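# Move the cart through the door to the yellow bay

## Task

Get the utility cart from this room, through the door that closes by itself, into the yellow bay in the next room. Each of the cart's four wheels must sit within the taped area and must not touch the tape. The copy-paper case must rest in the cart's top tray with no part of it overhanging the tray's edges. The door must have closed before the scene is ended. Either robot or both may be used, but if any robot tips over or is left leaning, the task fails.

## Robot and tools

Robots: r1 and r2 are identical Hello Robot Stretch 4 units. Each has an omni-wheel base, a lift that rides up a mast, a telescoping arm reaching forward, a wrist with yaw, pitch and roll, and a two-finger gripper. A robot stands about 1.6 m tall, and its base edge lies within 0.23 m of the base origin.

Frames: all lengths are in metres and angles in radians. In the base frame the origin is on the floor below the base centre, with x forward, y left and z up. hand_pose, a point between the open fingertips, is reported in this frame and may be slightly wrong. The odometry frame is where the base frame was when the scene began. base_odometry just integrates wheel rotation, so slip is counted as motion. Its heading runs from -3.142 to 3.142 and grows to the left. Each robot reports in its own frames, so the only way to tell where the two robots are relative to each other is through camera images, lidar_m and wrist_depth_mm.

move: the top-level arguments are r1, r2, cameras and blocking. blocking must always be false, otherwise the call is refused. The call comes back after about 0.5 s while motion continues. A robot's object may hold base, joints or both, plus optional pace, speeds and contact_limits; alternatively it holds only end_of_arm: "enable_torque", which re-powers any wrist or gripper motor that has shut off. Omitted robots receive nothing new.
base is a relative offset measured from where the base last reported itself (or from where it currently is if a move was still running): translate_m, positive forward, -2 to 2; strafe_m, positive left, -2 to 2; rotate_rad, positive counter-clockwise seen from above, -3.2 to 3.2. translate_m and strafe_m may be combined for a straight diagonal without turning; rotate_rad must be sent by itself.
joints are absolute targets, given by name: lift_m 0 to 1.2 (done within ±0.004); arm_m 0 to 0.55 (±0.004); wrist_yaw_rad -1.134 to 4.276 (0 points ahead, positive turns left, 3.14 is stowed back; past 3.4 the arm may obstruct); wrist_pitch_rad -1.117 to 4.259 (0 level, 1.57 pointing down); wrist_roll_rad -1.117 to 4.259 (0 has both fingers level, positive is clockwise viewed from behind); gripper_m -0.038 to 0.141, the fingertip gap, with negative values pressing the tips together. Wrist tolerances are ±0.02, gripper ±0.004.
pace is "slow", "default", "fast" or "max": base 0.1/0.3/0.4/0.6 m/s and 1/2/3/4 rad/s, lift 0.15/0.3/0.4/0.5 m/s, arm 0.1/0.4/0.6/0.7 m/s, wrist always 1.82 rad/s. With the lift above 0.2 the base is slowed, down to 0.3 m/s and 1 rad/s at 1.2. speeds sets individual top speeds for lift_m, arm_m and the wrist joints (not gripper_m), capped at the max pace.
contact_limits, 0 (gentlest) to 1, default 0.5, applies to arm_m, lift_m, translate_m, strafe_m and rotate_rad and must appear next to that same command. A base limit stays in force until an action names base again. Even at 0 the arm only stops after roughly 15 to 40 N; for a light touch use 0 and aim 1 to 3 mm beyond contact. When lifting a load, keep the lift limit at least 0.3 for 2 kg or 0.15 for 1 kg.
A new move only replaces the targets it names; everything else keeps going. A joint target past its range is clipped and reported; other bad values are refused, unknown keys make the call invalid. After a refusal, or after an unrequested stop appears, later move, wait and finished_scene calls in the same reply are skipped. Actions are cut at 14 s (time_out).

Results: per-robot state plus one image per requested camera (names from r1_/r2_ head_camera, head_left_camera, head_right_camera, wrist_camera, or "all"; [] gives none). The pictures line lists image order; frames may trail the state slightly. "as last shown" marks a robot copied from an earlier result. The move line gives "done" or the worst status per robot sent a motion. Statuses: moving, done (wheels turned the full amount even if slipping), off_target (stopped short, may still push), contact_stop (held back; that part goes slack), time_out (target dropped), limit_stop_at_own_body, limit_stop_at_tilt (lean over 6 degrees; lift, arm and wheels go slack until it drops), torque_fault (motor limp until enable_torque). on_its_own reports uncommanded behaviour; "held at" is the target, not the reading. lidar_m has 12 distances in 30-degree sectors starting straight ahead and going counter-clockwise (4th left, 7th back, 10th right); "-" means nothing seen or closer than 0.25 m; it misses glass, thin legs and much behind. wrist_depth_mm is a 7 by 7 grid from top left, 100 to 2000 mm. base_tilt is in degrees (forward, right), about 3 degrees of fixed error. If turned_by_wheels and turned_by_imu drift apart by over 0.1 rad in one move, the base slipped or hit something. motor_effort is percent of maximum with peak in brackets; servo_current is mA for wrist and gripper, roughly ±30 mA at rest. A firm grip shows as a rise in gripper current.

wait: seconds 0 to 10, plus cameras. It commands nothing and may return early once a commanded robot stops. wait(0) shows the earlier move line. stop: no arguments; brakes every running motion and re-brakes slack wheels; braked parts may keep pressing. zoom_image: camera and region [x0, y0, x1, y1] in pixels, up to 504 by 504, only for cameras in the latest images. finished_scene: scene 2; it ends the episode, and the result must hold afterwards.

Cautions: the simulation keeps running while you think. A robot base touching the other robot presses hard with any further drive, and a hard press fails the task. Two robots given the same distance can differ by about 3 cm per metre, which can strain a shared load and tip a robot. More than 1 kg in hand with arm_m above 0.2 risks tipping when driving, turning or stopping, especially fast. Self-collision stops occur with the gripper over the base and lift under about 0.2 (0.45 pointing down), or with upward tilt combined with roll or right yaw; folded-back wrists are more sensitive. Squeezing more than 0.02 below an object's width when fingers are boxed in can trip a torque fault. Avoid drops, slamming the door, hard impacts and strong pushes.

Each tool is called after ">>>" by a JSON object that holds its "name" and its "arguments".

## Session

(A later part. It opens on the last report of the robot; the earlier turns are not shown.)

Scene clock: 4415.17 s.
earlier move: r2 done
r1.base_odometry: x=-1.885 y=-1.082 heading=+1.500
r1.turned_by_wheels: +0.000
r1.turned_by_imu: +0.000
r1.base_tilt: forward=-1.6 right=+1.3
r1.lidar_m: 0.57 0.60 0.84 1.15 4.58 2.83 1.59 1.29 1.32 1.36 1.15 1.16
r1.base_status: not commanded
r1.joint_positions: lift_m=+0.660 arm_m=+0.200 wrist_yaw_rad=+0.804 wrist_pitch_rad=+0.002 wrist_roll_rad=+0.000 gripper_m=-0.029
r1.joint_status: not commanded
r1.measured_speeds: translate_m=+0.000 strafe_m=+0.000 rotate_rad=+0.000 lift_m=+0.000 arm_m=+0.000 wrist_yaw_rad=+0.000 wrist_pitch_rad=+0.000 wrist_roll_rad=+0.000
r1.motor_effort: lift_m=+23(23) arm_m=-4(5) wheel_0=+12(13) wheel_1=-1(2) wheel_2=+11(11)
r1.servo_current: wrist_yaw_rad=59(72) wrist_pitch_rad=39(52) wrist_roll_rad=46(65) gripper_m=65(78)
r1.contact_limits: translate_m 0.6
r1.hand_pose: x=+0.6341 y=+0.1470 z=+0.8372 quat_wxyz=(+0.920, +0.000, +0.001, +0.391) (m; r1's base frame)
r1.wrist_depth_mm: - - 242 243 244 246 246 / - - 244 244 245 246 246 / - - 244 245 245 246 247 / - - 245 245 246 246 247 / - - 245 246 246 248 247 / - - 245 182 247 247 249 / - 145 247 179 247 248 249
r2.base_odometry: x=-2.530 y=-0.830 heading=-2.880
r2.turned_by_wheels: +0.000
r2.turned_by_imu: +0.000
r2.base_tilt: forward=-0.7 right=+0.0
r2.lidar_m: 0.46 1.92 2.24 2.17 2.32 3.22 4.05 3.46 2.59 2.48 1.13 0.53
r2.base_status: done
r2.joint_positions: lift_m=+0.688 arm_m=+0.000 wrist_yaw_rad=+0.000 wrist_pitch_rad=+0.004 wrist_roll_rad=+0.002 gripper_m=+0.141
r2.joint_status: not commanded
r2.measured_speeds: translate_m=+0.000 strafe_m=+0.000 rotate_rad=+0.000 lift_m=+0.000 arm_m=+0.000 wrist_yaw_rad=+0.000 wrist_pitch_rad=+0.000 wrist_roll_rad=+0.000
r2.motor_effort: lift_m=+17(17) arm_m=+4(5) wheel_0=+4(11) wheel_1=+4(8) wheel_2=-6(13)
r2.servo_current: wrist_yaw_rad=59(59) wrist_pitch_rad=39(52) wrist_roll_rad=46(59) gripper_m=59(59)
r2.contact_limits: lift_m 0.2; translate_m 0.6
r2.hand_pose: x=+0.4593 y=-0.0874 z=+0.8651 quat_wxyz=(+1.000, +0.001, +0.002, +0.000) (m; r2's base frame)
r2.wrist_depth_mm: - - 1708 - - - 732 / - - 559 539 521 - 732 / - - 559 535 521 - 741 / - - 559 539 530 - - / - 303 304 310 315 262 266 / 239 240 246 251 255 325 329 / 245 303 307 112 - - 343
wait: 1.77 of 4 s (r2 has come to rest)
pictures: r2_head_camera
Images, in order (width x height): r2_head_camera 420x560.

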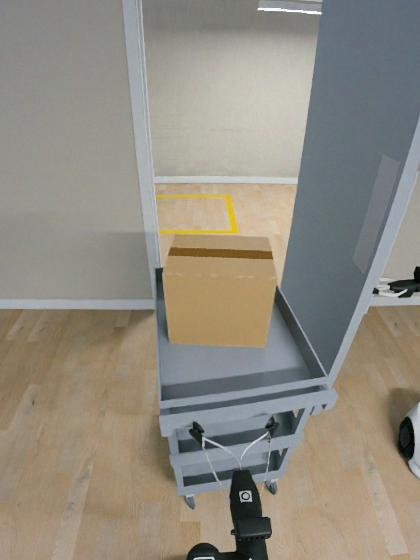

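>>> {"name": "move", "arguments": {"r2": {"base": {"translate_m": -0.02, "strafe_m": 0.05}, "pace": "slow", "contact_limits": {"translate_m": 0.6}}, "blocking": false, "cameras": []}}

>>> {"name": "wait", "arguments": {"seconds": 4, "cameras": []}}

>>> {"name": "move", "arguments": {"r2": {"base": {"translate_m": 0.1}, "pace": "slow", "contact_limits": {"translate_m": 0.6}}, "blocking": false, "cameras": []}}

>>> {"name": "wait", "arguments": {"seconds": 4, "cameras": ["r2_head_camera"]}}

>>> {"name": "zoom_image", "arguments": {"camera": "r2_head_camera", "region": [110, 220, 350, 500]}}

Scene clock: 4434.60 s.
move: r2 moving
r1.base_odometry: x=-1.885 y=-1.082 heading=+1.500
r1.turned_by_wheels: +0.000
r1.turned_by_imu: +0.000
r1.base_tilt: forward=-1.6 right=+1.3
r1.lidar_m: 0.57 0.59 0.80 1.14 4.60 2.84 1.55 1.32 1.31 1.36 1.13 1.16
r1.base_status: not commanded
r1.joint_positions: lift_m=+0.660 arm_m=+0.200 wrist_yaw_rad=+0.804 wrist_pitch_rad=+0.002 wrist_roll_rad=+0.000 gripper_m=-0.029
r1.joint_status: not commanded
r1.measured_speeds: translate_m=+0.000 strafe_m=+0.000 rotate_rad=+0.000 lift_m=+0.000 arm_m=+0.000 wrist_yaw_rad=+0.000 wrist_pitch_rad=+0.000 wrist_roll_rad=+0.000
r1.motor_effort: lift_m=+23(23) arm_m=-4(5) wheel_0=+12(13) wheel_1=-1(2) wheel_2=+11(11)
r1.servo_current: wrist_yaw_rad=46(52) wrist_pitch_rad=39(52) wrist_roll_rad=65(65) gripper_m=72(78)
r1.contact_limits: translate_m 0.6
r1.hand_pose: x=+0.6341 y=+0.1470 z=+0.8372 quat_wxyz=(+0.920, +0.000, +0.001, +0.391) (m; r1's base frame)
r1.wrist_depth_mm: - - 243 244 245 245 245 / - - 243 244 244 246 246 / - - 244 245 246 247 246 / - - 244 245 245 246 247 / - - 245 245 246 246 248 / - - 245 182 247 248 249 / - 145 246 179 247 248 249
r2.base_odometry: x=-2.522 y=-0.840 heading=-2.880
r2.turned_by_wheels: +0.000
r2.turned_by_imu: +0.001
r2.base_tilt: forward=-0.6 right=+0.1
r2.lidar_m: 0.48 1.93 2.26 2.18 2.27 3.22 4.04 3.51 2.60 2.51 1.15 0.54
r2.base_status: translate_m moving; strafe_m moving
r2.joint_positions: lift_m=+0.688 arm_m=+0.000 wrist_yaw_rad=+0.000 wrist_pitch_rad=+0.004 wrist_roll_rad=+0.002 gripper_m=+0.141
r2.joint_status: not commanded
r2.measured_speeds: translate_m=-0.018 strafe_m=+0.045 rotate_rad=+0.000 lift_m=+0.000 arm_m=+0.000 wrist_yaw_rad=+0.000 wrist_pitch_rad=+0.000 wrist_roll_rad=+0.000
r2.motor_effort: lift_m=+17(17) arm_m=+5(5) wheel_0=-9(9) wheel_1=+6(7) wheel_2=+5(7)
r2.servo_current: wrist_yaw_rad=46(52) wrist_pitch_rad=46(46) wrist_roll_rad=52(52) gripper_m=59(59)
r2.contact_limits: lift_m 0.2; translate_m 0.6
r2.hand_pose: x=+0.4593 y=-0.0874 z=+0.8651 quat_wxyz=(+1.000, +0.001, +0.002, +0.000) (m; r2's base frame)
r2.wrist_depth_mm: - - 1756 - - - 741 / - - 559 544 525 - 750 / - - 554 539 525 - 759 / - - 564 544 530 - - / - 263 307 312 317 274 267 / 241 244 248 253 258 327 334 / 1756 306 310 112 - - -
pictures: none
No camera images: "cameras" was empty.

Scene clock: 4435.83 s.
earlier move: r2 done
r1.base_odometry: x=-1.885 y=-1.082 heading=+1.500
r1.turned_by_wheels: +0.000
r1.turned_by_imu: +0.000
r1.base_tilt: forward=-1.6 right=+1.3
r1.lidar_m: 0.57 0.59 0.81 1.20 4.59 2.85 1.57 1.32 1.30 1.37 1.15 1.14
r1.base_status: not commanded
r1.joint_positions: lift_m=+0.660 arm_m=+0.200 wrist_yaw_rad=+0.804 wrist_pitch_rad=+0.002 wrist_roll_rad=+0.000 gripper_m=-0.029
r1.joint_status: not commanded
r1.measured_speeds: translate_m=+0.000 strafe_m=+0.000 rotate_rad=+0.000 lift_m=+0.000 arm_m=+0.000 wrist_yaw_rad=+0.000 wrist_pitch_rad=+0.000 wrist_roll_rad=+0.000
r1.motor_effort: lift_m=+23(23) arm_m=-4(5) wheel_0=+12(13) wheel_1=-2(2) wheel_2=+11(11)
r1.servo_current: wrist_yaw_rad=52(65) wrist_pitch_rad=46(52) wrist_roll_rad=52(65) gripper_m=65(78)
r1.contact_limits: translate_m 0.6
r1.hand_pose: x=+0.6341 y=+0.1470 z=+0.8372 quat_wxyz=(+0.920, +0.000, +0.001, +0.391) (m; r1's base frame)
r1.wrist_depth_mm: - - 242 243 244 245 246 / - - 244 244 245 245 245 / - - 243 245 246 246 247 / - - 245 245 246 247 246 / - - 245 246 246 248 248 / - - 245 182 247 247 248 / - 145 246 179 247 249 249
r2.base_odometry: x=-2.498 y=-0.873 heading=-2.880
r2.turned_by_wheels: +0.000
r2.turned_by_imu: +0.000
r2.base_tilt: forward=-0.6 right=+0.1
r2.lidar_m: 0.48 1.91 2.20 2.15 2.27 3.15 4.02 3.54 2.64 2.54 1.20 0.55
r2.base_status: done
r2.joint_positions: lift_m=+0.688 arm_m=+0.000 wrist_yaw_rad=+0.000 wrist_pitch_rad=+0.004 wrist_roll_rad=+0.002 gripper_m=+0.141
r2.joint_status: not commanded
r2.measured_speeds: translate_m=+0.000 strafe_m=+0.000 rotate_rad=+0.000 lift_m=+0.000 arm_m=+0.000 wrist_yaw_rad=+0.000 wrist_pitch_rad=+0.000 wrist_roll_rad=+0.000
r2.motor_effort: lift_m=+17(17) arm_m=+4(5) wheel_0=-4(9) wheel_1=+5(7) wheel_2=+5(8)
r2.servo_current: wrist_yaw_rad=52(59) wrist_pitch_rad=46(46) wrist_roll_rad=46(65) gripper_m=46(59)
r2.contact_limits: lift_m 0.2; translate_m 0.6
r2.hand_pose: x=+0.4593 y=-0.0874 z=+0.8651 quat_wxyz=(+1.000, +0.001, +0.002, +0.000) (m; r2's base frame)
r2.wrist_depth_mm: - - - - - - - / - - 574 564 544 - 809 / - - 580 559 544 - 809 / - - 574 564 549 - - / - 262 319 325 290 277 282 / - 191 260 267 334 340 345 / - 329 329 112 - - -
wait: 1.23 of 4 s (r2 has come to rest)
pictures: none
No camera images: "cameras" was empty.

Scene clock: 4436.33 s.
move: r2 moving
r1.base_odometry: x=-1.885 y=-1.082 heading=+1.500
r1.turned_by_wheels: +0.000
r1.turned_by_imu: +0.000
r1.base_tilt: forward=-1.6 right=+1.2
r1.lidar_m: 0.59 0.59 0.83 1.19 4.60 2.82 1.57 1.30 1.32 1.38 1.14 1.15
r1.base_status: not commanded
r1.joint_positions: lift_m=+0.660 arm_m=+0.200 wrist_yaw_rad=+0.804 wrist_pitch_rad=+0.002 wrist_roll_rad=+0.000 gripper_m=-0.029
r1.joint_status: not commanded
r1.measured_speeds: translate_m=+0.000 strafe_m=+0.000 rotate_rad=+0.000 lift_m=+0.000 arm_m=+0.000 wrist_yaw_rad=+0.000 wrist_pitch_rad=+0.000 wrist_roll_rad=+0.000
r1.motor_effort: lift_m=+23(23) arm_m=-5(5) wheel_0=+12(13) wheel_1=-2(2) wheel_2=+11(11)
r1.servo_current: wrist_yaw_rad=52(65) wrist_pitch_rad=39(46) wrist_roll_rad=52(59) gripper_m=72(78)
r1.contact_limits: translate_m 0.6
r1.hand_pose: x=+0.6341 y=+0.1470 z=+0.8372 quat_wxyz=(+0.920, +0.000, +0.001, +0.391) (m; r1's base frame)
r1.wrist_depth_mm: - - 242 243 244 245 245 / - - 243 244 244 245 246 / - - 244 244 246 246 247 / - - 244 244 246 246 247 / - - 245 246 246 247 248 / - - 246 182 246 248 248 / - 145 246 179 247 249 249
r2.base_odometry: x=-2.509 y=-0.876 heading=-2.879
r2.turned_by_wheels: +0.000
r2.turned_by_imu: +0.000
r2.base_tilt: forward=-0.7 right=+0.0
r2.lidar_m: 0.47 1.92 2.23 2.13 2.23 3.14 4.01 3.57 2.65 2.53 1.18 0.53
r2.base_status: translate_m moving
r2.joint_positions: lift_m=+0.688 arm_m=+0.000 wrist_yaw_rad=+0.000 wrist_pitch_rad=+0.004 wrist_roll_rad=+0.002 gripper_m=+0.141
r2.joint_status: not commanded
r2.measured_speeds: translate_m=+0.048 strafe_m=+0.000 rotate_rad=-0.001 lift_m=+0.000 arm_m=+0.000 wrist_yaw_rad=+0.000 wrist_pitch_rad=+0.000 wrist_roll_rad=+0.000
r2.motor_effort: lift_m=+17(17) arm_m=+5(5) wheel_0=+1(8) wheel_1=+8(8) wheel_2=-8(10)
r2.servo_current: wrist_yaw_rad=52(59) wrist_pitch_rad=39(46) wrist_roll_rad=46(52) gripper_m=52(52)
r2.contact_limits: lift_m 0.2; translate_m 0.6
r2.hand_pose: x=+0.4593 y=-0.0874 z=+0.8651 quat_wxyz=(+1.000, +0.001, +0.002, +0.000) (m; r2's base frame)
r2.wrist_depth_mm: - - - - - - - / - - 564 559 544 - - / - - 564 554 530 - - / - - 574 554 544 - - / - 260 307 315 319 274 270 / - 198 250 255 322 327 334 / - 248 315 112 - - -
pictures: none
No camera images: "cameras" was empty.

Scene clock: 4438.13 s.
earlier move: r2 done
r1.base_odometry: x=-1.885 y=-1.082 heading=+1.500
r1.turned_by_wheels: +0.000
r1.turned_by_imu: +0.000
r1.base_tilt: forward=-1.6 right=+1.2
r1.lidar_m: 0.60 0.59 0.85 1.20 4.62 2.85 1.57 1.32 1.32 1.38 1.15 1.17
r1.base_status: not commanded
r1.joint_positions: lift_m=+0.660 arm_m=+0.200 wrist_yaw_rad=+0.804 wrist_pitch_rad=+0.002 wrist_roll_rad=+0.000 gripper_m=-0.029
r1.joint_status: not commanded
r1.measured_speeds: translate_m=+0.000 strafe_m=+0.000 rotate_rad=+0.000 lift_m=+0.000 arm_m=+0.000 wrist_yaw_rad=+0.000 wrist_pitch_rad=+0.000 wrist_roll_rad=+0.000
r1.motor_effort: lift_m=+23(23) arm_m=-4(5) wheel_0=+12(13) wheel_1=-2(2) wheel_2=+11(11)
r1.servo_current: wrist_yaw_rad=52(72) wrist_pitch_rad=39(46) wrist_roll_rad=52(72) gripper_m=65(78)
r1.contact_limits: translate_m 0.6
r1.hand_pose: x=+0.6341 y=+0.1470 z=+0.8372 quat_wxyz=(+0.920, +0.000, +0.001, +0.391) (m; r1's base frame)
r1.wrist_depth_mm: - - 242 243 244 246 245 / - - 242 244 245 246 246 / - - 243 244 246 246 247 / - - 245 245 246 246 247 / - - 245 246 246 248 248 / - - 245 182 247 248 249 / - 145 246 179 247 247 250
r2.base_odometry: x=-2.594 y=-0.899 heading=-2.879
r2.turned_by_wheels: +0.000
r2.turned_by_imu: +0.000
r2.base_tilt: forward=-0.7 right=+0.1
r2.lidar_m: 0.47 1.83 2.20 2.14 2.24 3.15 4.14 3.57 2.63 2.54 1.14 0.52
r2.base_status: done
r2.joint_positions: lift_m=+0.688 arm_m=+0.000 wrist_yaw_rad=+0.000 wrist_pitch_rad=+0.004 wrist_roll_rad=+0.002 gripper_m=+0.141
r2.joint_status: not commanded
r2.measured_speeds: translate_m=+0.000 strafe_m=+0.000 rotate_rad=+0.000 lift_m=+0.000 arm_m=+0.000 wrist_yaw_rad=+0.000 wrist_pitch_rad=+0.000 wrist_roll_rad=+0.000
r2.motor_effort: lift_m=+17(17) arm_m=+4(5) wheel_0=+5(11) wheel_1=+4(10) wheel_2=-5(15)
r2.servo_current: wrist_yaw_rad=39(59) wrist_pitch_rad=46(52) wrist_roll_rad=52(65) gripper_m=46(59)
r2.contact_limits: lift_m 0.2; translate_m 0.6
r2.hand_pose: x=+0.4592 y=-0.0874 z=+0.8651 quat_wxyz=(+1.000, +0.001, +0.002, +0.000) (m; r2's base frame)
r2.wrist_depth_mm: - - - - - - - / - - 554 544 517 - - / - - 554 535 517 - - / - - 559 539 521 - - / - 260 303 306 309 251 266 / - 217 244 246 249 314 319 / - 304 309 112 - 1464 -
wait: 1.80 of 4 s (r2 has come to rest)
pictures: r2_head_camera
Images, in order (width x height): r2_head_camera 420x560.

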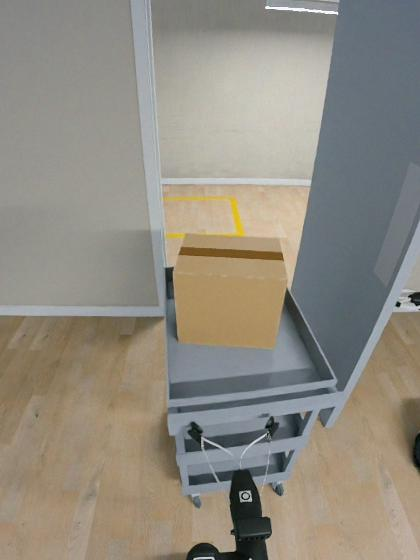

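Scaled by 1.800 from the camera's 420x560 image, which has a finer 1200x1600 frame.

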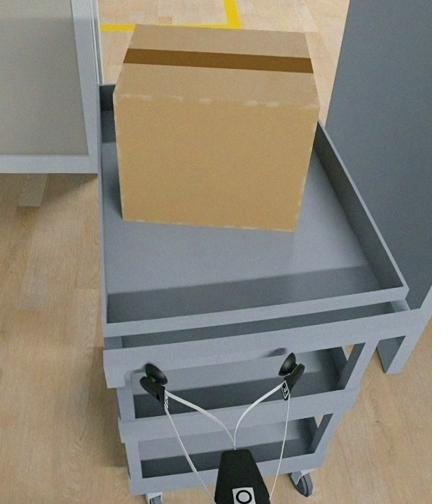

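>>> {"name": "move", "arguments": {"r2": {"base": {"translate_m": -0.02, "strafe_m": 0.045}, "pace": "slow", "contact_limits": {"translate_m": 0.6}}, "blocking": false, "cameras": []}}

>>> {"name": "wait", "arguments": {"seconds": 4, "cameras": []}}

>>> {"name": "move", "arguments": {"r2": {"base": {"translate_m": 0.1}, "pace": "slow", "contact_limits": {"translate_m": 0.6}}, "blocking": false, "cameras": []}}

>>> {"name": "wait", "arguments": {"seconds": 4, "cameras": ["r2_head_camera"]}}

>>> {"name": "zoom_image", "arguments": {"camera": "r2_head_camera", "region": [110, 220, 350, 500]}}

Scene clock: 4449.77 s.
move: r2 moving
r1.base_odometry: x=-1.885 y=-1.082 heading=+1.500
r1.turned_by_wheels: +0.000
r1.turned_by_imu: +0.000
r1.base_tilt: forward=-1.6 right=+1.2
r1.lidar_m: 0.57 0.58 0.85 1.23 4.60 2.83 1.56 1.33 1.31 1.37 1.14 1.15
r1.base_status: not commanded
r1.joint_positions: lift_m=+0.660 arm_m=+0.200 wrist_yaw_rad=+0.804 wrist_pitch_rad=+0.002 wrist_roll_rad=+0.000 gripper_m=-0.029
r1.joint_status: not commanded
r1.measured_speeds: translate_m=+0.000 strafe_m=+0.000 rotate_rad=+0.000 lift_m=+0.000 arm_m=+0.000 wrist_yaw_rad=+0.000 wrist_pitch_rad=+0.000 wrist_roll_rad=+0.000
r1.motor_effort: lift_m=+23(23) arm_m=-5(5) wheel_0=+12(13) wheel_1=-2(2) wheel_2=+11(11)
r1.servo_current: wrist_yaw_rad=46(65) wrist_pitch_rad=52(52) wrist_roll_rad=39(59) gripper_m=72(78)
r1.contact_limits: translate_m 0.6
r1.hand_pose: x=+0.6341 y=+0.1470 z=+0.8372 quat_wxyz=(+0.920, +0.000, +0.001, +0.391) (m; r1's base frame)
r1.wrist_depth_mm: - - 243 244 243 245 246 / - - 243 244 244 246 246 / - - 243 245 245 245 247 / - - 244 245 247 246 247 / - - 245 246 246 247 248 / - - 245 183 248 248 248 / - 145 246 179 247 248 249
r2.base_odometry: x=-2.586 y=-0.909 heading=-2.879
r2.turned_by_wheels: +0.000
r2.turned_by_imu: +0.001
r2.base_tilt: forward=-0.7 right=+0.1
r2.lidar_m: 0.45 1.84 2.17 2.12 2.23 3.11 4.13 3.55 2.64 2.57 1.16 0.49
r2.base_status: translate_m moving; strafe_m moving
r2.joint_positions: lift_m=+0.688 arm_m=+0.000 wrist_yaw_rad=+0.000 wrist_pitch_rad=+0.004 wrist_roll_rad=+0.002 gripper_m=+0.141
r2.joint_status: not commanded
r2.measured_speeds: translate_m=-0.020 strafe_m=+0.045 rotate_rad=+0.000 lift_m=+0.000 arm_m=+0.000 wrist_yaw_rad=+0.000 wrist_pitch_rad=+0.000 wrist_roll_rad=+0.000
r2.motor_effort: lift_m=+17(17) arm_m=+4(5) wheel_0=-6(9) wheel_1=+6(9) wheel_2=+5(6)
r2.servo_current: wrist_yaw_rad=52(52) wrist_pitch_rad=46(46) wrist_roll_rad=39(59) gripper_m=52(59)
r2.contact_limits: lift_m 0.2; translate_m 0.6
r2.hand_pose: x=+0.4592 y=-0.0874 z=+0.8651 quat_wxyz=(+1.000, +0.001, +0.002, +0.000) (m; r2's base frame)
r2.wrist_depth_mm: - - - - - - - / - - 554 554 521 - - / - - 559 539 521 - - / - - 564 554 530 - - / - 262 306 309 312 256 267 / - 215 248 250 253 320 322 / - 304 310 112 - 699 -
pictures: none
No camera images: "cameras" was empty.

Scene clock: 4450.97 s.
earlier move: r2 done
r1.base_odometry: x=-1.885 y=-1.082 heading=+1.500
r1.turned_by_wheels: +0.000
r1.turned_by_imu: +0.000
r1.base_tilt: forward=-1.6 right=+1.2
r1.lidar_m: 0.57 0.60 0.83 1.22 4.62 2.85 1.54 1.33 1.33 1.38 1.16 1.16
r1.base_status: not commanded
r1.joint_positions: lift_m=+0.660 arm_m=+0.200 wrist_yaw_rad=+0.804 wrist_pitch_rad=+0.002 wrist_roll_rad=+0.000 gripper_m=-0.029
r1.joint_status: not commanded
r1.measured_speeds: translate_m=+0.000 strafe_m=+0.000 rotate_rad=+0.000 lift_m=+0.000 arm_m=+0.000 wrist_yaw_rad=+0.000 wrist_pitch_rad=+0.000 wrist_roll_rad=+0.000
r1.motor_effort: lift_m=+23(23) arm_m=-5(5) wheel_0=+12(13) wheel_1=-2(2) wheel_2=+11(11)
r1.servo_current: wrist_yaw_rad=65(78) wrist_pitch_rad=52(52) wrist_roll_rad=46(59) gripper_m=65(78)
r1.contact_limits: translate_m 0.6
r1.hand_pose: x=+0.6341 y=+0.1470 z=+0.8372 quat_wxyz=(+0.920, +0.000, +0.001, +0.391) (m; r1's base frame)
r1.wrist_depth_mm: - - 243 243 244 245 246 / - - 243 243 245 245 246 / - - 244 245 245 246 247 / - - 245 245 245 246 247 / - - 245 246 247 247 248 / - - 245 182 248 248 248 / - 145 246 179 247 248 248
r2.base_odometry: x=-2.563 y=-0.937 heading=-2.879
r2.turned_by_wheels: +0.000
r2.turned_by_imu: +0.000
r2.base_tilt: forward=-0.7 right=+0.0
r2.lidar_m: 0.46 1.85 2.19 2.09 2.21 3.07 4.11 3.64 2.70 2.59 1.19 0.55
r2.base_status: done
r2.joint_positions: lift_m=+0.688 arm_m=+0.000 wrist_yaw_rad=+0.000 wrist_pitch_rad=+0.004 wrist_roll_rad=+0.002 gripper_m=+0.141
r2.joint_status: not commanded
r2.measured_speeds: translate_m=+0.000 strafe_m=+0.000 rotate_rad=+0.000 lift_m=+0.000 arm_m=+0.000 wrist_yaw_rad=+0.000 wrist_pitch_rad=+0.000 wrist_roll_rad=+0.000
r2.motor_effort: lift_m=+17(17) arm_m=+5(5) wheel_0=-4(10) wheel_1=+5(9) wheel_2=+5(8)
r2.servo_current: wrist_yaw_rad=52(52) wrist_pitch_rad=39(46) wrist_roll_rad=46(59) gripper_m=52(59)
r2.contact_limits: lift_m 0.2; translate_m 0.6
r2.hand_pose: x=+0.4592 y=-0.0874 z=+0.8651 quat_wxyz=(+1.000, +0.001, +0.002, +0.000) (m; r2's base frame)
r2.wrist_depth_mm: - - - - - - - / - - - 569 544 1499 - / - - - 559 535 1537 - / - - - 564 549 530 - / - - 317 324 325 274 273 / - 192 260 264 325 330 334 / - - 329 112 - - -
wait: 1.20 of 4 s (r2 has come to rest)
pictures: none
No camera images: "cameras" was empty.

Scene clock: 4451.47 s.
move: r2 moving
r1.base_odometry: x=-1.885 y=-1.082 heading=+1.500
r1.turned_by_wheels: +0.000
r1.turned_by_imu: +0.000
r1.base_tilt: forward=-1.6 right=+1.3
r1.lidar_m: 0.58 0.58 0.83 1.24 4.62 2.87 1.57 1.33 1.32 1.38 1.14 1.15
r1.base_status: not commanded
r1.joint_positions: lift_m=+0.660 arm_m=+0.200 wrist_yaw_rad=+0.804 wrist_pitch_rad=+0.002 wrist_roll_rad=+0.000 gripper_m=-0.029
r1.joint_status: not commanded
r1.measured_speeds: translate_m=+0.000 strafe_m=+0.000 rotate_rad=+0.000 lift_m=+0.000 arm_m=+0.000 wrist_yaw_rad=+0.000 wrist_pitch_rad=+0.000 wrist_roll_rad=+0.000
r1.motor_effort: lift_m=+23(23) arm_m=-5(5) wheel_0=+12(13) wheel_1=-2(2) wheel_2=+11(11)
r1.servo_current: wrist_yaw_rad=46(65) wrist_pitch_rad=39(52) wrist_roll_rad=52(59) gripper_m=72(78)
r1.contact_limits: translate_m 0.6
r1.hand_pose: x=+0.6341 y=+0.1470 z=+0.8372 quat_wxyz=(+0.920, +0.000, +0.001, +0.391) (m; r1's base frame)
r1.wrist_depth_mm: - - 243 243 244 244 245 / - - 242 244 244 245 246 / - - 244 245 246 245 247 / - - 245 245 245 247 247 / - - 245 245 247 247 247 / - - 245 182 247 248 248 / - 145 246 179 248 248 249
r2.base_odometry: x=-2.575 y=-0.940 heading=-2.879
r2.turned_by_wheels: +0.000
r2.turned_by_imu: +0.000
r2.base_tilt: forward=-0.7 right=+0.0
r2.lidar_m: 0.45 1.85 2.18 2.08 2.21 3.07 4.10 3.60 2.69 2.60 1.17 0.53
r2.base_status: translate_m moving
r2.joint_positions: lift_m=+0.688 arm_m=+0.000 wrist_yaw_rad=+0.000 wrist_pitch_rad=+0.004 wrist_roll_rad=+0.002 gripper_m=+0.141
r2.joint_status: not commanded
r2.measured_speeds: translate_m=+0.048 strafe_m=+0.001 rotate_rad=-0.002 lift_m=+0.000 arm_m=+0.000 wrist_yaw_rad=+0.000 wrist_pitch_rad=+0.000 wrist_roll_rad=+0.000
r2.motor_effort: lift_m=+17(17) arm_m=+4(5) wheel_0=+8(11) wheel_1=+7(7) wheel_2=-8(11)
r2.servo_current: wrist_yaw_rad=33(59) wrist_pitch_rad=46(46) wrist_roll_rad=39(52) gripper_m=52(59)
r2.contact_limits: lift_m 0.2; translate_m 0.6
r2.hand_pose: x=+0.4592 y=-0.0874 z=+0.8651 quat_wxyz=(+1.000, +0.001, +0.002, +0.000) (m; r2's base frame)
r2.wrist_depth_mm: - - - - - - - / - - - 554 530 512 - / - - - 554 535 517 - / - - - 554 539 521 - / - - 259 312 314 257 268 / - 191 250 251 254 320 324 / - 249 312 112 - - -
pictures: none
No camera images: "cameras" was empty.

Scene clock: 4453.27 s.
earlier move: r2 done
r1.base_odometry: x=-1.885 y=-1.082 heading=+1.500
r1.turned_by_wheels: +0.000
r1.turned_by_imu: +0.000
r1.base_tilt: forward=-1.6 right=+1.3
r1.lidar_m: 0.58 0.59 0.89 1.25 4.62 2.82 1.55 1.31 1.30 1.38 1.17 1.16
r1.base_status: not commanded
r1.joint_positions: lift_m=+0.660 arm_m=+0.200 wrist_yaw_rad=+0.804 wrist_pitch_rad=+0.002 wrist_roll_rad=+0.000 gripper_m=-0.029
r1.joint_status: not commanded
r1.measured_speeds: translate_m=+0.000 strafe_m=+0.000 rotate_rad=+0.000 lift_m=+0.000 arm_m=+0.000 wrist_yaw_rad=+0.000 wrist_pitch_rad=+0.000 wrist_roll_rad=+0.000
r1.motor_effort: lift_m=+23(23) arm_m=-5(5) wheel_0=+12(13) wheel_1=-1(2) wheel_2=+11(11)
r1.servo_current: wrist_yaw_rad=52(78) wrist_pitch_rad=46(52) wrist_roll_rad=65(65) gripper_m=72(85)
r1.contact_limits: translate_m 0.6
r1.hand_pose: x=+0.6341 y=+0.1470 z=+0.8372 quat_wxyz=(+0.920, +0.000, +0.001, +0.391) (m; r1's base frame)
r1.wrist_depth_mm: - - 243 243 244 245 245 / - - 243 244 245 246 246 / - - 244 245 245 246 246 / 904 - 245 245 245 246 247 / - 603 245 246 247 248 248 / - - 245 182 246 248 249 / - 153 246 179 247 248 249
r2.base_odometry: x=-2.659 y=-0.963 heading=-2.879
r2.turned_by_wheels: +0.000
r2.turned_by_imu: +0.000
r2.base_tilt: forward=-0.7 right=+0.1
r2.lidar_m: 0.45 1.76 2.17 2.08 2.21 3.07 4.21 3.65 2.68 1.24 1.13 0.52
r2.base_status: done
r2.joint_positions: lift_m=+0.688 arm_m=+0.000 wrist_yaw_rad=+0.000 wrist_pitch_rad=+0.004 wrist_roll_rad=+0.002 gripper_m=+0.141
r2.joint_status: not commanded
r2.measured_speeds: translate_m=+0.000 strafe_m=+0.000 rotate_rad=+0.000 lift_m=+0.000 arm_m=+0.000 wrist_yaw_rad=+0.000 wrist_pitch_rad=+0.000 wrist_roll_rad=+0.000
r2.motor_effort: lift_m=+17(17) arm_m=+5(5) wheel_0=+5(11) wheel_1=+4(9) wheel_2=-5(16)
r2.servo_current: wrist_yaw_rad=33(59) wrist_pitch_rad=39(52) wrist_roll_rad=46(65) gripper_m=52(59)
r2.contact_limits: lift_m 0.2; translate_m 0.6
r2.hand_pose: x=+0.4592 y=-0.0874 z=+0.8651 quat_wxyz=(+1.000, +0.001, +0.002, +0.000) (m; r2's base frame)
r2.wrist_depth_mm: - - 1499 - - - - / - - 559 539 508 1397 - / - - 559 539 508 1397 - / - - 559 535 512 1430 - / - 260 301 301 301 240 241 / - 215 243 243 242 242 301 / - 304 303 112 303 303 -
wait: 1.80 of 4 s (r2 has come to rest)
pictures: r2_head_camera
Images, in order (width x height): r2_head_camera 420x560.

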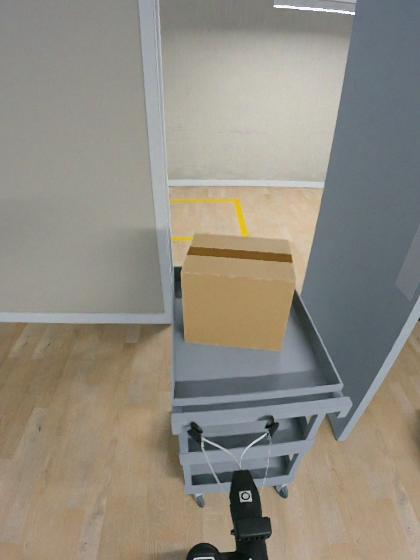

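Scaled by 1.800 from the camera's 420x560 image, which has a finer 1200x1600 frame.

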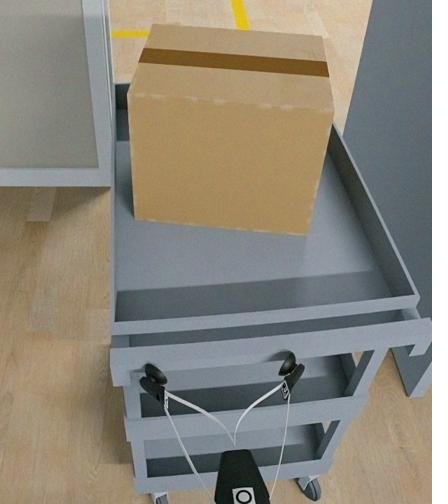

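>>> {"name": "move", "arguments": {"r2": {"base": {"translate_m": 0.1, "strafe_m": 0.01}, "pace": "slow", "contact_limits": {"translate_m": 0.6}}, "blocking": false, "cameras": []}}

>>> {"name": "wait", "arguments": {"seconds": 4, "cameras": ["r2_head_camera"]}}

>>> {"name": "zoom_image", "arguments": {"camera": "r2_head_camera", "region": [110, 220, 350, 500]}}

Scene clock: 4462.43 s.
move: r2 moving
r1.base_odometry: x=-1.885 y=-1.082 heading=+1.500
r1.turned_by_wheels: +0.000
r1.turned_by_imu: +0.000
r1.base_tilt: forward=-1.6 right=+1.3
r1.lidar_m: 0.57 0.58 0.86 1.23 4.63 2.85 1.55 1.30 1.33 1.38 1.14 1.15
r1.base_status: not commanded
r1.joint_positions: lift_m=+0.660 arm_m=+0.200 wrist_yaw_rad=+0.804 wrist_pitch_rad=+0.002 wrist_roll_rad=+0.000 gripper_m=-0.029
r1.joint_status: not commanded
r1.measured_speeds: translate_m=+0.000 strafe_m=+0.000 rotate_rad=+0.000 lift_m=+0.000 arm_m=+0.000 wrist_yaw_rad=+0.000 wrist_pitch_rad=+0.000 wrist_roll_rad=+0.000
r1.motor_effort: lift_m=+23(23) arm_m=-5(5) wheel_0=+12(13) wheel_1=-2(2) wheel_2=+11(11)
r1.servo_current: wrist_yaw_rad=59(72) wrist_pitch_rad=46(46) wrist_roll_rad=59(59) gripper_m=72(72)
r1.contact_limits: translate_m 0.6
r1.hand_pose: x=+0.6341 y=+0.1470 z=+0.8372 quat_wxyz=(+0.920, +0.000, +0.001, +0.391) (m; r1's base frame)
r1.wrist_depth_mm: - - 243 244 244 245 245 / - - 243 244 244 245 246 / - - 243 245 245 245 247 / 960 - 245 245 246 246 248 / - 615 245 246 247 247 247 / - - 245 182 246 247 248 / - 153 247 179 248 249 249
r2.base_odometry: x=-2.671 y=-0.968 heading=-2.878
r2.turned_by_wheels: +0.000
r2.turned_by_imu: +0.001
r2.base_tilt: forward=-0.7 right=+0.1
r2.lidar_m: 0.45 1.74 2.17 2.07 2.20 3.06 - 3.61 2.68 1.19 1.11 0.52
r2.base_status: translate_m moving; strafe_m moving
r2.joint_positions: lift_m=+0.688 arm_m=+0.000 wrist_yaw_rad=+0.000 wrist_pitch_rad=+0.004 wrist_roll_rad=+0.002 gripper_m=+0.141
r2.joint_status: not commanded
r2.measured_speeds: translate_m=+0.049 strafe_m=+0.006 rotate_rad=+0.002 lift_m=+0.000 arm_m=+0.000 wrist_yaw_rad=+0.000 wrist_pitch_rad=+0.000 wrist_roll_rad=+0.000
r2.motor_effort: lift_m=+17(17) arm_m=+5(5) wheel_0=+5(8) wheel_1=+8(8) wheel_2=-12(12)
r2.servo_current: wrist_yaw_rad=52(52) wrist_pitch_rad=39(46) wrist_roll_rad=46(59) gripper_m=52(52)
r2.contact_limits: lift_m 0.2; translate_m 0.6
r2.hand_pose: x=+0.4592 y=-0.0874 z=+0.8651 quat_wxyz=(+1.000, +0.001, +0.002, +0.000) (m; r2's base frame)
r2.wrist_depth_mm: - - 1464 - - - - / - - 559 544 508 1430 - / - - 559 535 512 1430 - / - - 554 544 517 1430 - / - 260 303 301 300 239 238 / - 210 239 240 239 239 298 / - 306 304 112 301 301 -
pictures: none
No camera images: "cameras" was empty.

Scene clock: 4464.20 s.
earlier move: r2 done
r1.base_odometry: x=-1.885 y=-1.082 heading=+1.500
r1.turned_by_wheels: +0.000
r1.turned_by_imu: +0.000
r1.base_tilt: forward=-1.6 right=+1.3
r1.lidar_m: 0.58 0.60 1.10 3.87 4.61 2.84 1.55 1.33 1.31 1.38 1.15 1.16
r1.base_status: not commanded
r1.joint_positions: lift_m=+0.660 arm_m=+0.200 wrist_yaw_rad=+0.804 wrist_pitch_rad=+0.002 wrist_roll_rad=+0.000 gripper_m=-0.029
r1.joint_status: not commanded
r1.measured_speeds: translate_m=+0.000 strafe_m=+0.000 rotate_rad=+0.000 lift_m=+0.000 arm_m=+0.000 wrist_yaw_rad=+0.000 wrist_pitch_rad=+0.000 wrist_roll_rad=+0.000
r1.motor_effort: lift_m=+23(23) arm_m=-5(5) wheel_0=+12(13) wheel_1=-2(2) wheel_2=+11(11)
r1.servo_current: wrist_yaw_rad=39(72) wrist_pitch_rad=33(52) wrist_roll_rad=65(65) gripper_m=72(78)
r1.contact_limits: translate_m 0.6
r1.hand_pose: x=+0.6341 y=+0.1470 z=+0.8372 quat_wxyz=(+0.920, +0.000, +0.001, +0.391) (m; r1's base frame)
r1.wrist_depth_mm: - - 242 244 244 245 246 / - - 243 244 245 245 246 / - - 243 245 245 246 247 / 960 - 245 245 246 246 247 / - - 244 246 246 247 248 / - - 245 183 247 248 248 / - 1921 246 179 247 248 249
r2.base_odometry: x=-2.753 y=-0.999 heading=-2.878
r2.turned_by_wheels: +0.000
r2.turned_by_imu: +0.000
r2.base_tilt: forward=-0.7 right=+0.1
r2.lidar_m: 0.46 1.66 2.17 2.07 2.17 3.05 - 3.63 2.72 1.15 0.98 0.53
r2.base_status: done
r2.joint_positions: lift_m=+0.688 arm_m=+0.000 wrist_yaw_rad=+0.000 wrist_pitch_rad=+0.004 wrist_roll_rad=+0.002 gripper_m=+0.141
r2.joint_status: not commanded
r2.measured_speeds: translate_m=+0.000 strafe_m=+0.000 rotate_rad=+0.000 lift_m=+0.000 arm_m=+0.000 wrist_yaw_rad=+0.000 wrist_pitch_rad=+0.000 wrist_roll_rad=+0.000
r2.motor_effort: lift_m=+17(17) arm_m=+4(5) wheel_0=+3(12) wheel_1=+5(9) wheel_2=-8(14)
r2.servo_current: wrist_yaw_rad=46(59) wrist_pitch_rad=46(52) wrist_roll_rad=46(59) gripper_m=59(59)
r2.contact_limits: lift_m 0.2; translate_m 0.6
r2.hand_pose: x=+0.4592 y=-0.0874 z=+0.8651 quat_wxyz=(+1.000, +0.001, +0.002, +0.000) (m; r2's base frame)
r2.wrist_depth_mm: - - - - - - - / - - 559 539 504 - - / - - 554 539 508 - - / - - 564 530 512 - - / - 306 303 301 300 241 237 / 248 214 244 242 241 238 298 / - 307 309 112 304 301 -
wait: 1.77 of 4 s (r2 has come to rest)
pictures: r2_head_camera
Images, in order (width x height): r2_head_camera 420x560.

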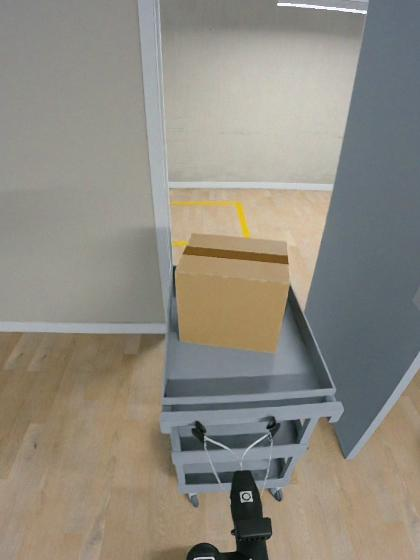

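Scaled by 1.800 from the camera's 420x560 image, which has a finer 1200x1600 frame.

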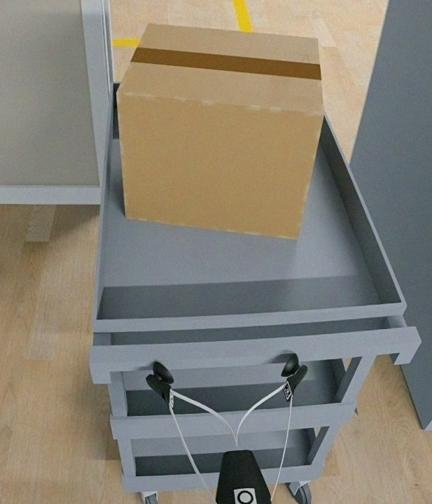

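>>> {"name": "move", "arguments": {"r2": {"base": {"translate_m": -0.015, "strafe_m": -0.05}, "pace": "slow", "contact_limits": {"translate_m": 0.6}}, "blocking": false, "cameras": []}}

>>> {"name": "wait", "arguments": {"seconds": 4, "cameras": []}}

>>> {"name": "move", "arguments": {"r2": {"base": {"translate_m": 0.25}, "pace": "slow", "contact_limits": {"translate_m": 0.6}}, "blocking": false, "cameras": []}}

>>> {"name": "wait", "arguments": {"seconds": 5, "cameras": ["r2_head_camera"]}}

>>> {"name": "zoom_image", "arguments": {"camera": "r2_head_camera", "region": [110, 220, 350, 500]}}

Scene clock: 4484.70 s.
move: r2 moving
r1.base_odometry: x=-1.885 y=-1.082 heading=+1.500
r1.turned_by_wheels: +0.000
r1.turned_by_imu: +0.000
r1.base_tilt: forward=-1.6 right=+1.3
r1.lidar_m: 0.60 0.59 1.12 3.91 4.61 2.83 1.58 1.31 1.30 1.40 1.16 1.15
r1.base_status: not commanded
r1.joint_positions: lift_m=+0.660 arm_m=+0.200 wrist_yaw_rad=+0.804 wrist_pitch_rad=+0.002 wrist_roll_rad=+0.000 gripper_m=-0.029
r1.joint_status: not commanded
r1.measured_speeds: translate_m=+0.000 strafe_m=+0.000 rotate_rad=+0.000 lift_m=+0.000 arm_m=+0.000 wrist_yaw_rad=+0.000 wrist_pitch_rad=+0.000 wrist_roll_rad=+0.000
r1.motor_effort: lift_m=+23(23) arm_m=-5(5) wheel_0=+12(13) wheel_1=-2(2) wheel_2=+11(11)
r1.servo_current: wrist_yaw_rad=46(59) wrist_pitch_rad=39(46) wrist_roll_rad=46(65) gripper_m=72(78)
r1.contact_limits: translate_m 0.6
r1.hand_pose: x=+0.6341 y=+0.1470 z=+0.8372 quat_wxyz=(+0.920, +0.000, +0.001, +0.391) (m; r1's base frame)
r1.wrist_depth_mm: - - 243 243 245 245 246 / - - 243 244 245 245 245 / - - 244 245 246 246 247 / 976 - 244 245 245 246 247 / - - 245 245 247 247 247 / - - 245 182 246 248 249 / - 1983 246 179 247 248 249
r2.base_odometry: x=-2.753 y=-0.986 heading=-2.878
r2.turned_by_wheels: +0.000
r2.turned_by_imu: +0.001
r2.base_tilt: forward=-0.7 right=+0.1
r2.lidar_m: 0.46 1.64 2.18 2.09 2.18 3.08 - 3.64 2.70 1.15 0.93 0.53
r2.base_status: translate_m moving; strafe_m moving
r2.joint_positions: lift_m=+0.688 arm_m=+0.000 wrist_yaw_rad=+0.000 wrist_pitch_rad=+0.004 wrist_roll_rad=+0.002 gripper_m=+0.141
r2.joint_status: not commanded
r2.measured_speeds: translate_m=-0.015 strafe_m=-0.048 rotate_rad=+0.002 lift_m=+0.000 arm_m=+0.000 wrist_yaw_rad=+0.000 wrist_pitch_rad=+0.000 wrist_roll_rad=+0.000
r2.motor_effort: lift_m=+17(17) arm_m=+5(5) wheel_0=+6(9) wheel_1=-9(9) wheel_2=+6(8)
r2.servo_current: wrist_yaw_rad=39(52) wrist_pitch_rad=46(46) wrist_roll_rad=52(52) gripper_m=52(52)
r2.contact_limits: lift_m 0.2; translate_m 0.6
r2.hand_pose: x=+0.4592 y=-0.0874 z=+0.8651 quat_wxyz=(+1.000, +0.001, +0.002, +0.000) (m; r2's base frame)
r2.wrist_depth_mm: - - - - - - - / - - 559 539 508 - - / - - 564 525 504 - - / - - 569 535 504 - - / - 307 307 306 303 241 239 / 250 216 247 244 245 240 300 / - 314 310 112 307 1281 -
pictures: none
No camera images: "cameras" was empty.

Scene clock: 4485.90 s.
earlier move: r2 done
r1.base_odometry: x=-1.885 y=-1.082 heading=+1.500
r1.turned_by_wheels: +0.000
r1.turned_by_imu: +0.000
r1.base_tilt: forward=-1.6 right=+1.3
r1.lidar_m: 0.56 0.58 1.09 3.87 4.59 2.84 1.53 1.30 1.29 1.36 1.15 1.15
r1.base_status: not commanded
r1.joint_positions: lift_m=+0.660 arm_m=+0.200 wrist_yaw_rad=+0.804 wrist_pitch_rad=+0.002 wrist_roll_rad=+0.000 gripper_m=-0.029
r1.joint_status: not commanded
r1.measured_speeds: translate_m=+0.000 strafe_m=+0.000 rotate_rad=+0.000 lift_m=+0.000 arm_m=+0.000 wrist_yaw_rad=+0.000 wrist_pitch_rad=+0.000 wrist_roll_rad=+0.000
r1.motor_effort: lift_m=+23(23) arm_m=-4(5) wheel_0=+12(13) wheel_1=-2(2) wheel_2=+11(11)
r1.servo_current: wrist_yaw_rad=39(78) wrist_pitch_rad=46(46) wrist_roll_rad=46(65) gripper_m=78(78)
r1.contact_limits: translate_m 0.6
r1.hand_pose: x=+0.6341 y=+0.1470 z=+0.8372 quat_wxyz=(+0.920, +0.000, +0.001, +0.391) (m; r1's base frame)
r1.wrist_depth_mm: - - 242 243 244 244 245 / - - 243 244 245 245 246 / - - 243 244 244 246 246 / 904 - 244 245 246 248 247 / - - 245 245 246 247 248 / - - 245 182 247 248 248 / - 1983 246 179 247 248 248
r2.base_odometry: x=-2.752 y=-0.947 heading=-2.878
r2.turned_by_wheels: +0.000
r2.turned_by_imu: +0.000
r2.base_tilt: forward=-0.7 right=+0.0
r2.lidar_m: 0.44 0.52 2.20 2.12 2.26 3.10 - 3.58 2.66 1.11 0.92 0.53
r2.base_status: done
r2.joint_positions: lift_m=+0.688 arm_m=+0.000 wrist_yaw_rad=+0.000 wrist_pitch_rad=+0.004 wrist_roll_rad=+0.002 gripper_m=+0.141
r2.joint_status: not commanded
r2.measured_speeds: translate_m=+0.000 strafe_m=+0.000 rotate_rad=+0.000 lift_m=+0.000 arm_m=+0.000 wrist_yaw_rad=+0.000 wrist_pitch_rad=+0.000 wrist_roll_rad=+0.000
r2.motor_effort: lift_m=+17(17) arm_m=+4(5) wheel_0=+5(10) wheel_1=-5(9) wheel_2=+4(8)
r2.servo_current: wrist_yaw_rad=52(52) wrist_pitch_rad=46(52) wrist_roll_rad=46(59) gripper_m=52(59)
r2.contact_limits: lift_m 0.2; translate_m 0.6
r2.hand_pose: x=+0.4592 y=-0.0874 z=+0.8651 quat_wxyz=(+1.000, +0.001, +0.002, +0.000) (m; r2's base frame)
r2.wrist_depth_mm: - - 1464 - - - - / - - 564 539 - - - / - - 569 544 - - - / - - 564 544 521 - - / 263 263 320 319 256 253 251 / 265 216 259 256 257 314 287 / - 325 - 113 - 1308 -
wait: 1.20 of 4 s (r2 has come to rest)
pictures: none
No camera images: "cameras" was empty.

Scene clock: 4486.40 s.
move: r2 moving
r1.base_odometry: x=-1.885 y=-1.082 heading=+1.500
r1.turned_by_wheels: +0.000
r1.turned_by_imu: +0.000
r1.base_tilt: forward=-1.6 right=+1.3
r1.lidar_m: 0.59 0.60 1.06 3.93 4.61 2.85 1.55 1.31 1.30 1.36 1.14 1.15
r1.base_status: not commanded
r1.joint_positions: lift_m=+0.660 arm_m=+0.200 wrist_yaw_rad=+0.804 wrist_pitch_rad=+0.002 wrist_roll_rad=+0.000 gripper_m=-0.029
r1.joint_status: not commanded
r1.measured_speeds: translate_m=+0.000 strafe_m=+0.000 rotate_rad=+0.000 lift_m=+0.000 arm_m=+0.000 wrist_yaw_rad=+0.000 wrist_pitch_rad=+0.000 wrist_roll_rad=+0.000
r1.motor_effort: lift_m=+23(23) arm_m=-4(5) wheel_0=+12(13) wheel_1=-2(2) wheel_2=+11(11)
r1.servo_current: wrist_yaw_rad=52(65) wrist_pitch_rad=46(46) wrist_roll_rad=26(59) gripper_m=78(78)
r1.contact_limits: translate_m 0.6
r1.hand_pose: x=+0.6341 y=+0.1470 z=+0.8372 quat_wxyz=(+0.920, +0.000, +0.001, +0.391) (m; r1's base frame)
r1.wrist_depth_mm: - - 242 244 244 245 246 / - - 244 244 244 246 246 / - - 244 244 245 246 247 / 917 - 245 245 246 247 247 / - - 245 246 246 246 248 / - - 244 182 246 248 248 / - 1921 246 179 247 249 249
r2.base_odometry: x=-2.763 y=-0.950 heading=-2.878
r2.turned_by_wheels: +0.000
r2.turned_by_imu: +0.000
r2.base_tilt: forward=-0.7 right=+0.1
r2.lidar_m: 0.46 0.46 2.21 2.12 2.25 3.12 - 3.52 2.64 1.10 0.91 0.52
r2.base_status: translate_m moving
r2.joint_positions: lift_m=+0.688 arm_m=+0.000 wrist_yaw_rad=+0.000 wrist_pitch_rad=+0.004 wrist_roll_rad=+0.002 gripper_m=+0.141
r2.joint_status: not commanded
r2.measured_speeds: translate_m=+0.048 strafe_m=+0.000 rotate_rad=-0.001 lift_m=+0.000 arm_m=+0.000 wrist_yaw_rad=+0.000 wrist_pitch_rad=+0.000 wrist_roll_rad=+0.000
r2.motor_effort: lift_m=+17(17) arm_m=+4(5) wheel_0=+6(8) wheel_1=+4(5) wheel_2=-8(10)
r2.servo_current: wrist_yaw_rad=39(59) wrist_pitch_rad=39(46) wrist_roll_rad=52(59) gripper_m=59(59)
r2.contact_limits: lift_m 0.2; translate_m 0.6
r2.hand_pose: x=+0.4592 y=-0.0874 z=+0.8651 quat_wxyz=(+1.000, +0.001, +0.002, +0.000) (m; r2's base frame)
r2.wrist_depth_mm: - - 1464 - - - - / - - 559 535 - - - / - - 559 521 508 - - / - - 564 535 512 - - / 263 310 307 303 304 242 240 / 253 249 247 246 245 242 289 / 324 314 310 112 307 1308 309
pictures: none
No camera images: "cameras" was empty.

Scene clock: 4489.70 s.
earlier move: r2 done
r1.base_odometry: x=-1.885 y=-1.082 heading=+1.500
r1.turned_by_wheels: +0.000
r1.turned_by_imu: +0.000
r1.base_tilt: forward=-1.6 right=+1.2
r1.lidar_m: 0.57 0.61 1.05 3.91 4.62 2.83 1.57 1.33 1.33 1.36 1.15 1.14
r1.base_status: not commanded
r1.joint_positions: lift_m=+0.660 arm_m=+0.200 wrist_yaw_rad=+0.804 wrist_pitch_rad=+0.002 wrist_roll_rad=+0.000 gripper_m=-0.029
r1.joint_status: not commanded
r1.measured_speeds: translate_m=+0.000 strafe_m=+0.000 rotate_rad=+0.000 lift_m=+0.000 arm_m=+0.000 wrist_yaw_rad=+0.000 wrist_pitch_rad=+0.000 wrist_roll_rad=+0.000
r1.motor_effort: lift_m=+23(23) arm_m=-5(5) wheel_0=+12(13) wheel_1=-2(2) wheel_2=+11(11)
r1.servo_current: wrist_yaw_rad=59(78) wrist_pitch_rad=46(52) wrist_roll_rad=65(72) gripper_m=72(85)
r1.contact_limits: translate_m 0.6
r1.hand_pose: x=+0.6341 y=+0.1470 z=+0.8372 quat_wxyz=(+0.920, +0.000, +0.001, +0.391) (m; r1's base frame)
r1.wrist_depth_mm: - - 242 243 244 245 245 / - - 243 244 245 245 247 / 854 - 243 244 245 246 246 / 854 931 244 245 247 247 246 / 854 - 244 246 246 247 247 / 842 - 245 182 247 248 248 / 1921 1921 246 179 248 248 249
r2.base_odometry: x=-2.993 y=-1.012 heading=-2.878
r2.turned_by_wheels: +0.000
r2.turned_by_imu: +0.001
r2.base_tilt: forward=-0.7 right=+0.0
r2.lidar_m: 0.46 0.48 1.99 2.11 2.24 3.10 - 3.57 2.65 1.03 0.74 0.52
r2.base_status: done
r2.joint_positions: lift_m=+0.688 arm_m=+0.000 wrist_yaw_rad=-0.003 wrist_pitch_rad=+0.004 wrist_roll_rad=+0.002 gripper_m=+0.141
r2.joint_status: not commanded
r2.measured_speeds: translate_m=+0.000 strafe_m=+0.000 rotate_rad=+0.000 lift_m=+0.000 arm_m=+0.000 wrist_yaw_rad=+0.000 wrist_pitch_rad=+0.000 wrist_roll_rad=+0.000
r2.motor_effort: lift_m=+17(17) arm_m=+5(5) wheel_0=+4(14) wheel_1=+4(10) wheel_2=-7(18)
r2.servo_current: wrist_yaw_rad=59(59) wrist_pitch_rad=39(52) wrist_roll_rad=39(59) gripper_m=52(59)
r2.contact_limits: lift_m 0.2; translate_m 0.6
r2.hand_pose: x=+0.4590 y=-0.0881 z=+0.8651 quat_wxyz=(+1.000, +0.001, +0.002, -0.001) (m; r2's base frame)
r2.wrist_depth_mm: - - - - - - - / - - 549 512 - - - / - - 544 508 - - - / - - 549 517 - - - / 264 306 304 301 251 241 - / 312 246 244 242 241 237 237 / 319 310 309 112 303 306 -
wait: 3.30 of 5 s (r2 has come to rest)
pictures: r2_head_camera
Images, in order (width x height): r2_head_camera 420x560.

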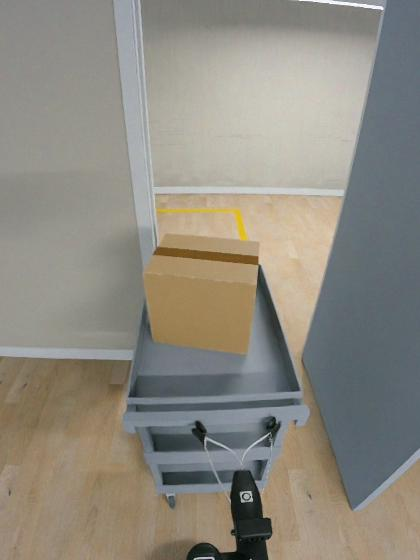

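Scaled by 1.800 from the camera's 420x560 image, which has a finer 1200x1600 frame.

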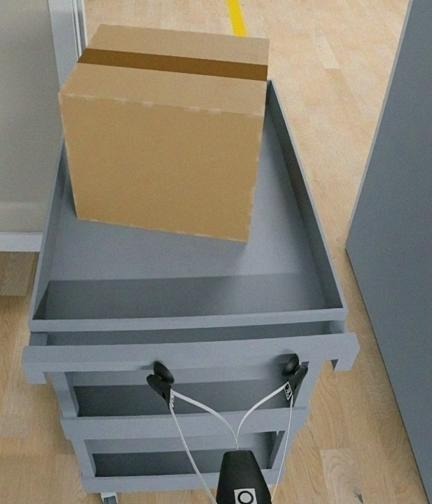

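>>> {"name": "move", "arguments": {"r2": {"base": {"translate_m": 0.3, "strafe_m": 0.03}, "pace": "slow", "contact_limits": {"translate_m": 0.6}}, "blocking": false, "cameras": []}}

>>> {"name": "wait", "arguments": {"seconds": 5, "cameras": ["r2_head_camera"]}}

>>> {"name": "zoom_image", "arguments": {"camera": "r2_head_camera", "region": [110, 220, 350, 500]}}

Scene clock: 4505.40 s.
move: r2 moving
r1.base_odometry: x=-1.885 y=-1.082 heading=+1.500
r1.turned_by_wheels: +0.000
r1.turned_by_imu: +0.000
r1.base_tilt: forward=-1.6 right=+1.3
r1.lidar_m: 0.57 0.60 1.05 3.92 4.62 2.83 1.58 1.31 1.31 1.38 1.16 1.14
r1.base_status: not commanded
r1.joint_positions: lift_m=+0.660 arm_m=+0.200 wrist_yaw_rad=+0.804 wrist_pitch_rad=+0.002 wrist_roll_rad=+0.000 gripper_m=-0.029
r1.joint_status: not commanded
r1.measured_speeds: translate_m=+0.000 strafe_m=+0.000 rotate_rad=+0.000 lift_m=+0.000 arm_m=+0.000 wrist_yaw_rad=+0.000 wrist_pitch_rad=+0.000 wrist_roll_rad=+0.000
r1.motor_effort: lift_m=+23(23) arm_m=-4(5) wheel_0=+12(13) wheel_1=-2(2) wheel_2=+11(11)
r1.servo_current: wrist_yaw_rad=59(59) wrist_pitch_rad=46(52) wrist_roll_rad=65(65) gripper_m=78(78)
r1.contact_limits: translate_m 0.6
r1.hand_pose: x=+0.6341 y=+0.1470 z=+0.8372 quat_wxyz=(+0.920, +0.000, +0.001, +0.391) (m; r1's base frame)
r1.wrist_depth_mm: - - 243 243 245 245 246 / - - 243 244 245 245 246 / 842 - 244 244 245 246 247 / 842 931 244 245 246 247 247 / 842 - 245 246 247 248 247 / - - 244 182 247 248 248 / 1983 1921 246 179 247 247 248
r2.base_odometry: x=-3.004 y=-1.016 heading=-2.878
r2.turned_by_wheels: +0.000
r2.turned_by_imu: +0.001
r2.base_tilt: forward=-0.7 right=+0.1
r2.lidar_m: 0.45 0.48 1.93 2.10 2.24 3.12 - 3.59 2.65 1.06 0.75 0.53
r2.base_status: translate_m moving; strafe_m moving
r2.joint_positions: lift_m=+0.688 arm_m=+0.000 wrist_yaw_rad=-0.003 wrist_pitch_rad=+0.004 wrist_roll_rad=+0.002 gripper_m=+0.141
r2.joint_status: not commanded
r2.measured_speeds: translate_m=+0.048 strafe_m=+0.005 rotate_rad=-0.003 lift_m=+0.000 arm_m=+0.000 wrist_yaw_rad=+0.000 wrist_pitch_rad=+0.000 wrist_roll_rad=+0.000
r2.motor_effort: lift_m=+17(17) arm_m=+4(5) wheel_0=+7(9) wheel_1=+7(8) wheel_2=-12(14)
r2.servo_current: wrist_yaw_rad=46(52) wrist_pitch_rad=46(52) wrist_roll_rad=46(52) gripper_m=52(59)
r2.contact_limits: lift_m 0.2; translate_m 0.6
r2.hand_pose: x=+0.4590 y=-0.0881 z=+0.8651 quat_wxyz=(+1.000, +0.001, +0.002, -0.001) (m; r2's base frame)
r2.wrist_depth_mm: - - - - - - - / - - 549 512 - - - / - - 544 512 - - - / - - 544 517 - - - / 264 306 304 303 250 240 - / 309 245 243 242 240 237 237 / 312 309 309 112 301 301 -
pictures: none
No camera images: "cameras" was empty.

Scene clock: 4509.23 s.
earlier move: r2 done
r1.base_odometry: x=-1.885 y=-1.082 heading=+1.500
r1.turned_by_wheels: +0.000
r1.turned_by_imu: +0.000
r1.base_tilt: forward=-1.5 right=+1.3
r1.lidar_m: 0.60 0.61 1.12 3.89 4.61 2.83 1.56 1.32 1.32 1.39 1.16 1.16
r1.base_status: not commanded
r1.joint_positions: lift_m=+0.660 arm_m=+0.200 wrist_yaw_rad=+0.804 wrist_pitch_rad=+0.002 wrist_roll_rad=+0.000 gripper_m=-0.029
r1.joint_status: not commanded
r1.measured_speeds: translate_m=+0.000 strafe_m=+0.000 rotate_rad=+0.000 lift_m=+0.000 arm_m=+0.000 wrist_yaw_rad=+0.000 wrist_pitch_rad=+0.000 wrist_roll_rad=+0.000
r1.motor_effort: lift_m=+23(23) arm_m=-5(5) wheel_0=+12(13) wheel_1=-2(2) wheel_2=+11(11)
r1.servo_current: wrist_yaw_rad=59(72) wrist_pitch_rad=39(52) wrist_roll_rad=59(72) gripper_m=72(78)
r1.contact_limits: translate_m 0.6
r1.hand_pose: x=+0.6341 y=+0.1470 z=+0.8372 quat_wxyz=(+0.920, +0.000, +0.001, +0.391) (m; r1's base frame)
r1.wrist_depth_mm: - - 242 243 244 245 245 / - - 243 243 245 245 246 / - - 244 244 245 245 247 / - - 244 245 245 246 248 / - - 245 246 247 247 248 / - - 245 182 247 247 249 / - 1921 246 179 248 248 248
r2.base_odometry: x=-3.274 y=-1.119 heading=-2.879
r2.turned_by_wheels: -0.001
r2.turned_by_imu: +0.024
r2.base_tilt: forward=-0.8 right=+0.0
r2.lidar_m: 0.37 0.38 1.59 2.06 2.20 3.15 - 3.54 1.16 0.68 0.71 0.45
r2.base_status: done
r2.joint_positions: lift_m=+0.689 arm_m=+0.000 wrist_yaw_rad=-0.008 wrist_pitch_rad=-0.008 wrist_roll_rad=+0.000 gripper_m=+0.141
r2.joint_status: not commanded
r2.measured_speeds: translate_m=+0.000 strafe_m=+0.000 rotate_rad=+0.000 lift_m=+0.000 arm_m=+0.000 wrist_yaw_rad=+0.000 wrist_pitch_rad=+0.000 wrist_roll_rad=+0.000
r2.motor_effort: lift_m=+11(17) arm_m=+5(7) wheel_0=+3(11) wheel_1=+1(12) wheel_2=-15(22)
r2.servo_current: wrist_yaw_rad=59(72) wrist_pitch_rad=46(59) wrist_roll_rad=46(59) gripper_m=59(59)
r2.contact_limits: lift_m 0.2; translate_m 0.6
r2.hand_pose: x=+0.4585 y=-0.0896 z=+0.8689 quat_wxyz=(+1.000, +0.000, -0.004, -0.004) (m; r2's base frame)
r2.wrist_depth_mm: - - - - - - - / - - 492 462 - - - / - 496 477 449 - - - / - 500 477 452 - - - / - 442 473 452 433 - - / 233 195 187 230 189 187 229 / 172 171 171 112 170 170 169
wait: 3.83 of 5 s (r2 has come to rest)
pictures: r2_head_camera
Images, in order (width x height): r2_head_camera 420x560.

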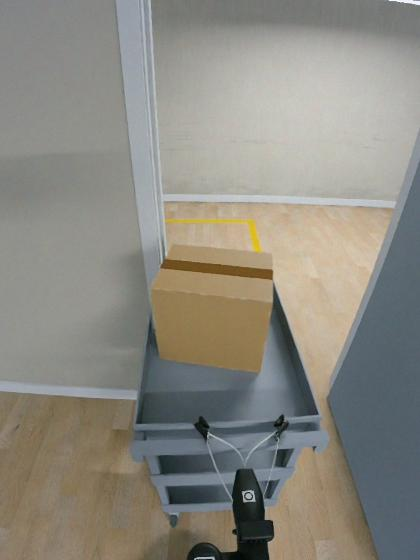

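Scaled by 1.800 from the camera's 420x560 image, which has a finer 1200x1600 frame.

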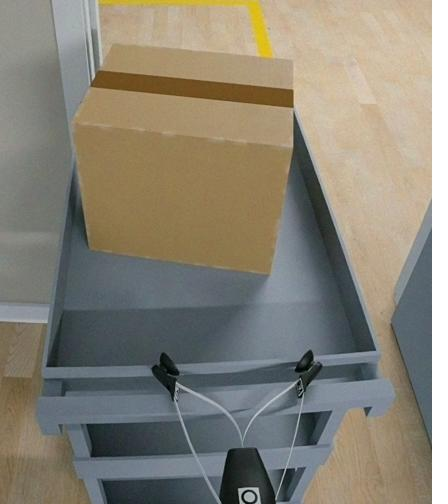

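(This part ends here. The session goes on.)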